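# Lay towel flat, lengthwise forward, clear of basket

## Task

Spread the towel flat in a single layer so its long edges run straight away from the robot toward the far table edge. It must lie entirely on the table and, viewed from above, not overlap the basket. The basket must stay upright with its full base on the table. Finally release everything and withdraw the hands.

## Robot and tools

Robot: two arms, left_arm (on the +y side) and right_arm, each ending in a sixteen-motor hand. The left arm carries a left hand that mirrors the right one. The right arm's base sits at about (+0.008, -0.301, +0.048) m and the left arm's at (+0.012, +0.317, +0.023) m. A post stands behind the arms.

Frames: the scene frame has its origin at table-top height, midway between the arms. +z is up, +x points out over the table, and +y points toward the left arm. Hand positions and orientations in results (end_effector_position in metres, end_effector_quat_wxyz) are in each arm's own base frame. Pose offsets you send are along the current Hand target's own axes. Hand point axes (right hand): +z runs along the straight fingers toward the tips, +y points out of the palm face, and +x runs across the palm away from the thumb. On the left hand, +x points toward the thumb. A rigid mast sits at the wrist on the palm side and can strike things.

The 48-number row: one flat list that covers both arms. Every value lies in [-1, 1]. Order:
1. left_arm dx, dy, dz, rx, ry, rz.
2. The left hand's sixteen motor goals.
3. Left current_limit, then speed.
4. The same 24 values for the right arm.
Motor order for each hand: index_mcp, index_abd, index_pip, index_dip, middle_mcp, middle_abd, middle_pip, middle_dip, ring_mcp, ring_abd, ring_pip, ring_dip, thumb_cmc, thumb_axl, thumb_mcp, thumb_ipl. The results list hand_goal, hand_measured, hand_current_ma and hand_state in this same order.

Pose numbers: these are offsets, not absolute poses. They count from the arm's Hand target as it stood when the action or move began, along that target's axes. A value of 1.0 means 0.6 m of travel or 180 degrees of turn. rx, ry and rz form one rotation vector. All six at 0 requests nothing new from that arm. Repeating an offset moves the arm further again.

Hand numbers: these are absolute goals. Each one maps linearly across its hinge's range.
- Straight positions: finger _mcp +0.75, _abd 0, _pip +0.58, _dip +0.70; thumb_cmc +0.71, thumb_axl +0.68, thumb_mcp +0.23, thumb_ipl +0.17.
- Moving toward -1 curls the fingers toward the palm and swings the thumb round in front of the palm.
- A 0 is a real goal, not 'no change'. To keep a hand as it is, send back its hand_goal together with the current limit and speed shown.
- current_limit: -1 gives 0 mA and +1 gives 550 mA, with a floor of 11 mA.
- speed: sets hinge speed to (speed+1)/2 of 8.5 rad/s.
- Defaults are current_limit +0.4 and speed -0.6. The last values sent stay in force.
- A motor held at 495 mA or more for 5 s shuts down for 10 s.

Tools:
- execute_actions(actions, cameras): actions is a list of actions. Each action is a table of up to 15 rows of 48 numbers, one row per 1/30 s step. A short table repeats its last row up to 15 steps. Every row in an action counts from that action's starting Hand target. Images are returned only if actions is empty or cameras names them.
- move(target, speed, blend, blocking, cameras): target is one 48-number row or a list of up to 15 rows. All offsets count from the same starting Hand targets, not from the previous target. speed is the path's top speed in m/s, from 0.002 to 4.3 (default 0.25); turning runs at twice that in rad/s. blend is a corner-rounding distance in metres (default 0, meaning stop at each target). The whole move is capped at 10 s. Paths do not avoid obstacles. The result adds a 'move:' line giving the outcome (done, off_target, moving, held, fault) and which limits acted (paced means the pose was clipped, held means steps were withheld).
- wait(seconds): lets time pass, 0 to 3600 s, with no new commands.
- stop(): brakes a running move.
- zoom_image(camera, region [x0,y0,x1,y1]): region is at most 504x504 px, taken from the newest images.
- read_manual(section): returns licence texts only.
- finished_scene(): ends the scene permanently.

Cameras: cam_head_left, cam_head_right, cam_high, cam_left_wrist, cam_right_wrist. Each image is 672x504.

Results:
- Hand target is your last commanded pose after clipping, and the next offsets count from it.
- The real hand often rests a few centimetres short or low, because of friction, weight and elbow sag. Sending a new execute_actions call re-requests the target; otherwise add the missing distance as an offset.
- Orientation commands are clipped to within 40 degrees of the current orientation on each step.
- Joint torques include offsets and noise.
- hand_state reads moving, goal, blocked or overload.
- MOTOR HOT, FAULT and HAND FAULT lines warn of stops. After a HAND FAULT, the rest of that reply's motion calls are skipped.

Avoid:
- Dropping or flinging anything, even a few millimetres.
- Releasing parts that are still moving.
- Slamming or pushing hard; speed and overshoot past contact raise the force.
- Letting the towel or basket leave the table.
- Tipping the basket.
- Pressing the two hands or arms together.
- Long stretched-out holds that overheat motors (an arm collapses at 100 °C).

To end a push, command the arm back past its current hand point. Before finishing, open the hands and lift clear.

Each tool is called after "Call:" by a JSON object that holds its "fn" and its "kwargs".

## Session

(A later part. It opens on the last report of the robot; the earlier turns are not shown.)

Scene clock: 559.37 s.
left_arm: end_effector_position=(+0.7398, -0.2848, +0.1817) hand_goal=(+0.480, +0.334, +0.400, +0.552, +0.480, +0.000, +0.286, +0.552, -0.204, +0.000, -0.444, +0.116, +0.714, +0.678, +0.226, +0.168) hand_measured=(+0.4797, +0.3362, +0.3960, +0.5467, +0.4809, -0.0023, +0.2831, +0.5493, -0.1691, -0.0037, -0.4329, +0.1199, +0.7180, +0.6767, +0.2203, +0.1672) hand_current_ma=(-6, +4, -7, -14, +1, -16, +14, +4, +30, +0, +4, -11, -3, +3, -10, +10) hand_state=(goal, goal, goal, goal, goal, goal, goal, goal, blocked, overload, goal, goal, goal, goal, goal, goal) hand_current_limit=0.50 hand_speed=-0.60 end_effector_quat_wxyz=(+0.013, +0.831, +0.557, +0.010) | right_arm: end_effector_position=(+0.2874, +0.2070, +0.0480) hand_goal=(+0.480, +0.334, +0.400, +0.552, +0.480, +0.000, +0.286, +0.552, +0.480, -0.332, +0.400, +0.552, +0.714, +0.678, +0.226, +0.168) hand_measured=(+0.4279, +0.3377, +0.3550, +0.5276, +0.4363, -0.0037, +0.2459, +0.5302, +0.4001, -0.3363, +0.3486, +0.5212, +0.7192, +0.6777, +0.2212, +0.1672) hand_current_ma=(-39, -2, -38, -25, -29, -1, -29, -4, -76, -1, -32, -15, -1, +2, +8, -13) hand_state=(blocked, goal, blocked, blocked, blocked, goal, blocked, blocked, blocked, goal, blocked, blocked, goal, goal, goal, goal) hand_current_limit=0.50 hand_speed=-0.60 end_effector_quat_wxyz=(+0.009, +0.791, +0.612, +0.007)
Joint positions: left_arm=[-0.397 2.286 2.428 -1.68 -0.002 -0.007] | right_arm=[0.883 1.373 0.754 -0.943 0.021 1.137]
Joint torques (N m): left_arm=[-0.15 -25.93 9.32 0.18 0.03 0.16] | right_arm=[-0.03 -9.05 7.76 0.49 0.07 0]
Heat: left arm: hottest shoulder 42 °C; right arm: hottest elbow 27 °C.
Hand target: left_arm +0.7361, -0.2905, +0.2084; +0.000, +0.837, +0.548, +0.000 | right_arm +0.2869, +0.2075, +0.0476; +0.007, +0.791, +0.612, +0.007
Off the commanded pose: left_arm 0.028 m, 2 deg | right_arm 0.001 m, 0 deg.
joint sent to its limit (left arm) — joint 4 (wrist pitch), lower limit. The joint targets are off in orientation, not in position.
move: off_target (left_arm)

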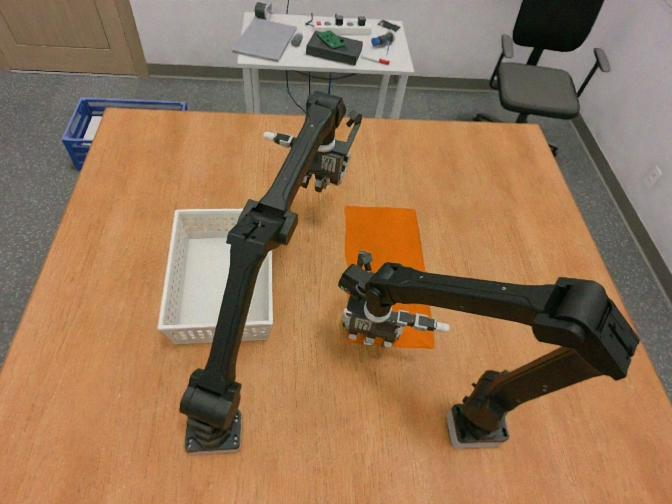

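Call:
{"fn": "move", "kwargs": {"target": [[0,0,0,0,0,0,0.479,0.333,0.40,0.551,0.479,0,0.285,0.551,-0.205,0,-0.445,0.116,0.714,0.678,0.226,0.168,0.5,-0.6,0,0,-0.12,0,0,0,0.479,0.333,0.40,0.551,0.479,0,0.285,0.551,0.479,-0.333,0.40,0.551,0.714,0.678,0.226,0.168,0.5,-0.6],[0,0,0,0,0,0,0.479,0.333,0.40,0.551,0.479,0,0.285,0.551,-0.205,0,-0.445,0.116,0.714,0.678,0.226,0.168,0.5,-0.6,-0.35,0,-0.2,0,0,0,0.479,0.333,0.40,0.551,0.479,0,0.285,0.551,0.479,-0.333,0.40,0.551,0.714,0.678,0.226,0.168,0.5,-0.6]], "speed": [0.05, 0.2], "cameras": ["cam_head_left", "cam_high"]}}

Call:
{"fn": "zoom_image", "kwargs": {"camera": "cam_head_left", "region": [300, 180, 500, 380]}}

Call:
{"fn": "zoom_image", "kwargs": {"camera": "cam_high", "region": [230, 100, 480, 330]}}

Scene clock: 573.13 s.
left_arm: end_effector_position=(+0.7398, -0.2849, +0.1817) hand_goal=(+0.480, +0.334, +0.400, +0.552, +0.480, +0.000, +0.286, +0.552, -0.204, +0.000, -0.444, +0.116, +0.714, +0.678, +0.226, +0.168) hand_measured=(+0.4797, +0.3362, +0.3948, +0.5467, +0.4809, -0.0008, +0.2831, +0.5493, -0.1691, -0.0037, -0.4329, +0.1199, +0.7192, +0.6777, +0.2203, +0.1681) hand_current_ma=(-15, -2, +1, +5, +6, -14, +2, +0, +35, -8, -9, -14, -5, -3, +2, +4) hand_state=(goal, goal, goal, goal, goal, goal, goal, goal, blocked, overload, goal, goal, goal, goal, goal, goal) hand_current_limit=0.50 hand_speed=-0.60 end_effector_quat_wxyz=(+0.013, +0.831, +0.556, +0.010) | right_arm: end_effector_position=(+0.2329, +0.0059, +0.1675) hand_goal=(+0.480, +0.334, +0.400, +0.552, +0.480, +0.000, +0.286, +0.552, +0.480, -0.332, +0.400, +0.552, +0.714, +0.678, +0.226, +0.168) hand_measured=(+0.4833, +0.3318, +0.4037, +0.5454, +0.4857, +0.0065, +0.2895, +0.5518, +0.4809, -0.3304, +0.4025, +0.5518, +0.7167, +0.6777, +0.2212, +0.1672) hand_current_ma=(+3, -7, -10, -10, -2, -11, -7, +12, -6, +0, +3, +4, -3, -9, +2, -9) hand_state=(goal, goal, goal, goal, goal, goal, goal, goal, goal, goal, goal, goal, goal, goal, goal, goal) hand_current_limit=0.50 hand_speed=-0.60 end_effector_quat_wxyz=(+0.010, +0.793, +0.609, +0.010)
Joint positions: left_arm=[-0.397 2.286 2.428 -1.68 -0.002 -0.006] | right_arm=[0.323 0.702 0.665 -1.509 0.013 0.584]
Joint torques (N m): left_arm=[0.15 -25.76 9.2 0.27 0 0.15] | right_arm=[-0.97 -0.97 9.72 0.21 0.02 -0.15]
Heat: left arm: hottest shoulder 40 °C; right arm: hottest elbow 27 °C.
Hand target: left_arm +0.7361, -0.2905, +0.2084; +0.000, +0.837, +0.548, +0.000 | right_arm +0.2319, +0.0047, +0.1672; +0.007, +0.791, +0.612, +0.006
Off the commanded pose: left_arm 0.028 m, 2 deg | right_arm 0.002 m, 1 deg.
joint sent to its limit (left arm) — joint 4 (wrist pitch), lower limit. The joint targets are off in orientation, not in position.
move: done

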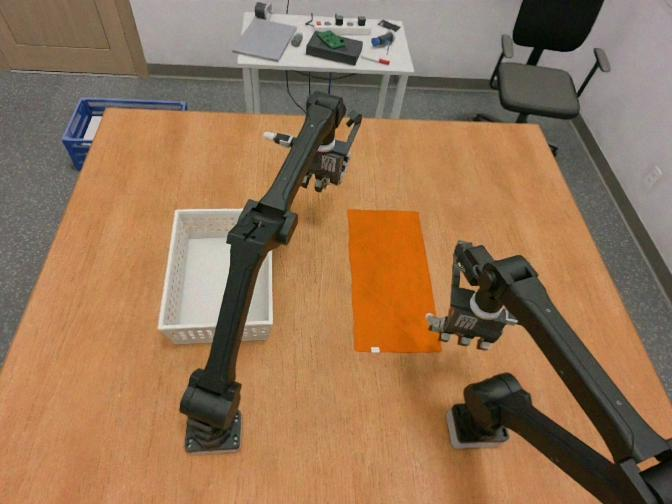

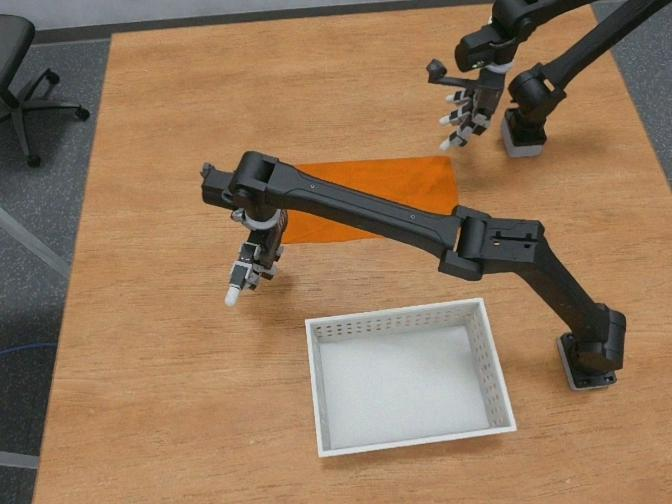

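Scaled by 2.520 from the camera's image (finer frame: 960x720).

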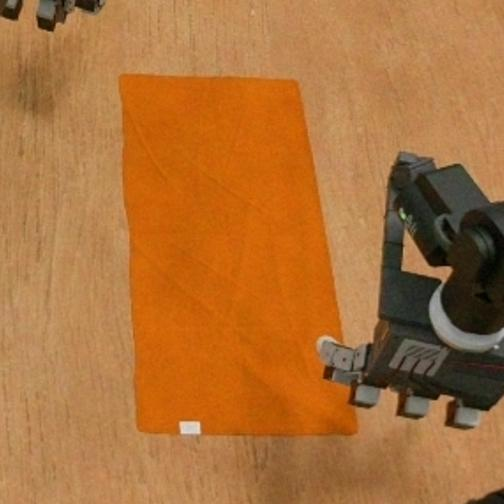

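Scaled by 2.016 from the camera's image (finer frame: 960x720).

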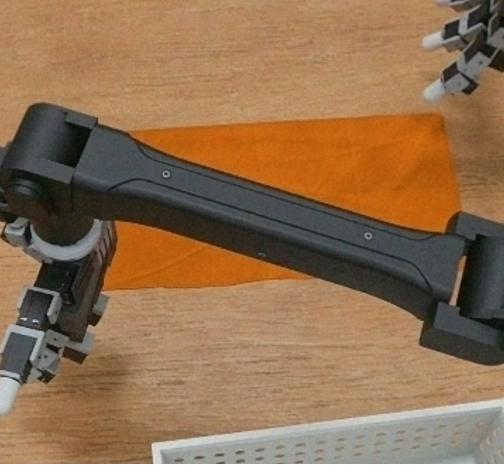

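Call:
{"fn": "move", "kwargs": {"target": [0.18,-0.08,-0.05,0,0,0,0.479,0.333,0.40,0.551,0.479,0,0.285,0.551,-0.205,0,-0.445,0.116,0.714,0.678,0.226,0.168,0.4,-0.6,-0.194,0.05,-0.08,0,0,0,0.479,0.333,0.40,0.551,0.479,0,0.285,0.551,0.479,-0.333,0.40,0.551,0.714,0.678,0.226,0.168,0.4,-0.6], "speed": 0.15, "cameras": ["all"]}}

Call:
{"fn": "zoom_image", "kwargs": {"camera": "cam_head_right", "region": [300, 180, 500, 380]}}

Call:
{"fn": "zoom_image", "kwargs": {"camera": "cam_high", "region": [230, 100, 480, 330]}}

Call:
{"fn": "zoom_image", "kwargs": {"camera": "cam_head_right", "region": [0, 90, 250, 340]}}

Call:
{"fn": "zoom_image", "kwargs": {"camera": "cam_head_right", "region": [500, 90, 672, 340]}}

Scene clock: 602.87 s.
left_arm: end_effector_position=(+0.7392, -0.1696, +0.2151) hand_goal=(+0.480, +0.334, +0.400, +0.552, +0.480, +0.000, +0.286, +0.552, -0.204, +0.000, -0.444, +0.116, +0.714, +0.678, +0.226, +0.168) hand_measured=(+0.4797, +0.3347, +0.3948, +0.5467, +0.4809, -0.0008, +0.2831, +0.5493, -0.1691, -0.0096, -0.4329, +0.1199, +0.7205, +0.6777, +0.2203, +0.1681) hand_current_ma=(-10, -2, -3, +2, +1, -16, +5, +1, +39, -2, +12, -12, +4, +3, +0, -7) hand_state=(goal, goal, goal, goal, goal, goal, goal, goal, blocked, overload, goal, goal, goal, goal, goal, goal) hand_current_limit=0.40 hand_speed=-0.60 end_effector_quat_wxyz=(+0.008, +0.831, +0.556, +0.009) | right_arm: end_effector_position=(+0.2224, -0.1112, +0.1960) hand_goal=(+0.480, +0.334, +0.400, +0.552, +0.480, +0.000, +0.286, +0.552, +0.480, -0.332, +0.400, +0.552, +0.714, +0.678, +0.226, +0.168) hand_measured=(+0.4845, +0.3333, +0.4037, +0.5442, +0.4845, -0.0037, +0.2895, +0.5518, +0.4821, -0.3304, +0.4037, +0.5518, +0.7129, +0.6777, +0.2222, +0.1681) hand_current_ma=(+4, -7, -7, -11, +2, -6, -3, +8, -5, +2, +5, +1, -1, -2, +2, -13) hand_state=(goal, goal, goal, goal, goal, goal, goal, goal, goal, goal, goal, goal, goal, goal, goal, goal) hand_current_limit=0.40 hand_speed=-0.60 end_effector_quat_wxyz=(-0.005, +0.793, +0.609, -0.002)
Joint positions: left_arm=[-0.238 2.152 2.286 -1.681 -0.002 0.155] | right_arm=[-0.429 0.72 0.755 -1.616 0 -0.168]
Joint torques (N m): left_arm=[0.15 -24.35 9.06 0.38 0.11 0.11] | right_arm=[-0.85 -0.5 13.52 0.18 -0.11 -0.14]
Heat: left arm: hottest shoulder 40 °C; right arm: hottest elbow 27 °C.
Hand target: left_arm +0.7353, -0.1723, +0.2381; +0.000, +0.837, +0.548, +0.000 | right_arm +0.2307, -0.1155, +0.2157; +0.007, +0.791, +0.612, +0.006
Off the commanded pose: left_arm 0.024 m, 2 deg | right_arm 0.022 m, 2 deg.
joint sent to its limit (left arm) — joint 4 (wrist pitch), lower limit. The joint targets are off in orientation, not in position.
move: off_target (left_arm, right_arm)

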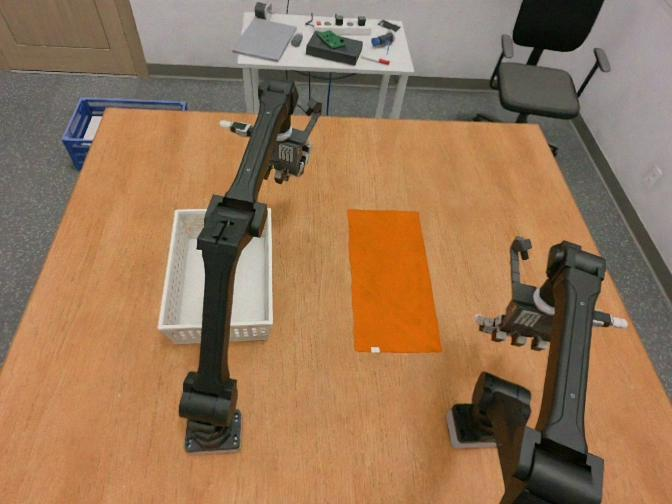

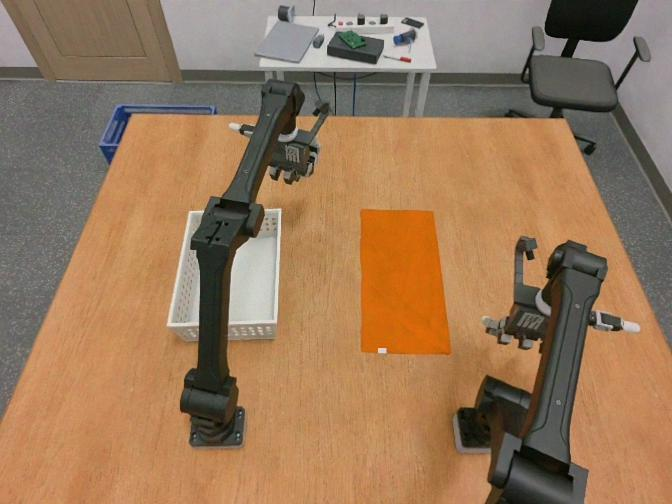

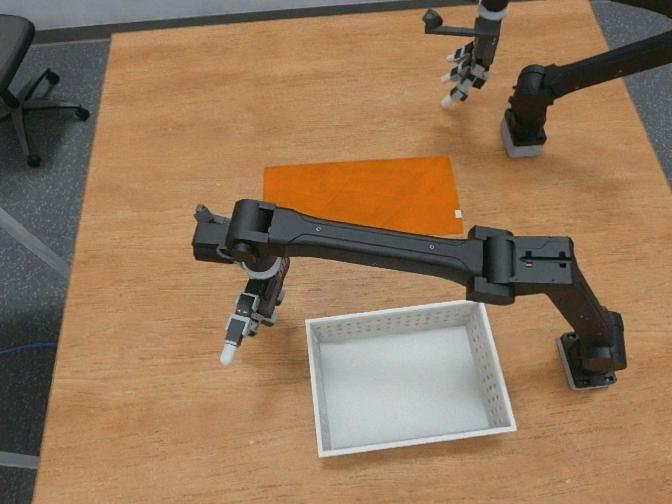

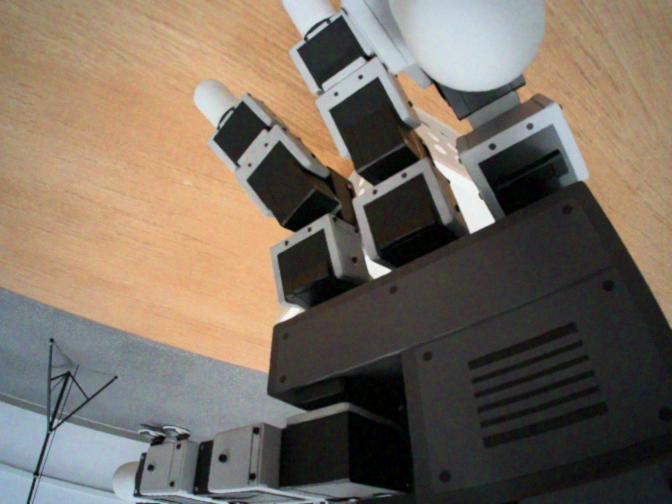

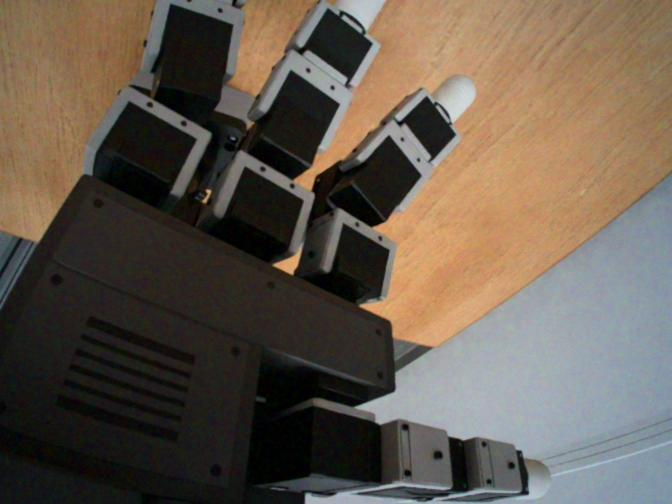

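Scaled by 2.520 from the camera's image (finer frame: 960x720).

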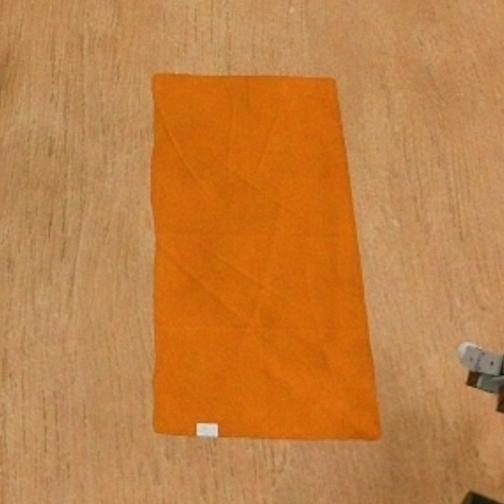

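Scaled by 2.016 from the camera's image (finer frame: 960x720).

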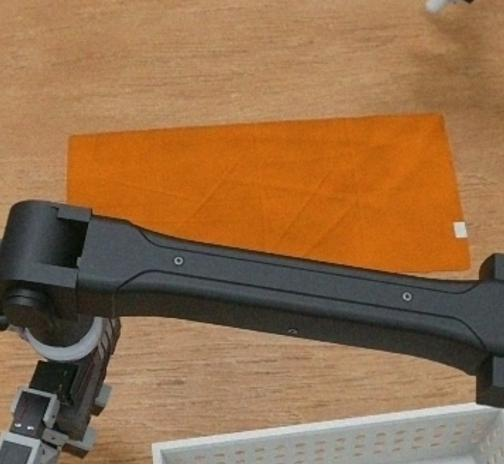

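Scaled by 2.016 from the camera's image (finer frame: 960x720).

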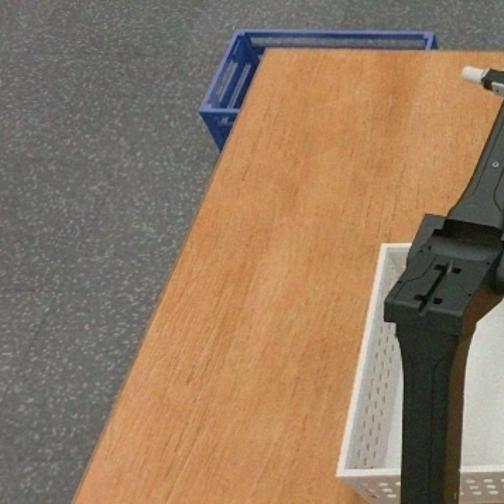

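Scaled by 2.016 from the camera's image (finer frame: 960x720).

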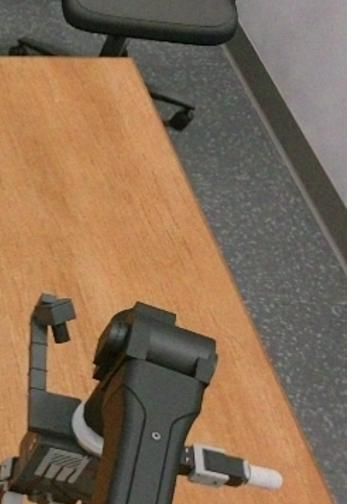

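Call:
{"fn": "finished_scene", "kwargs": {}}

The scene is finished: the task was done.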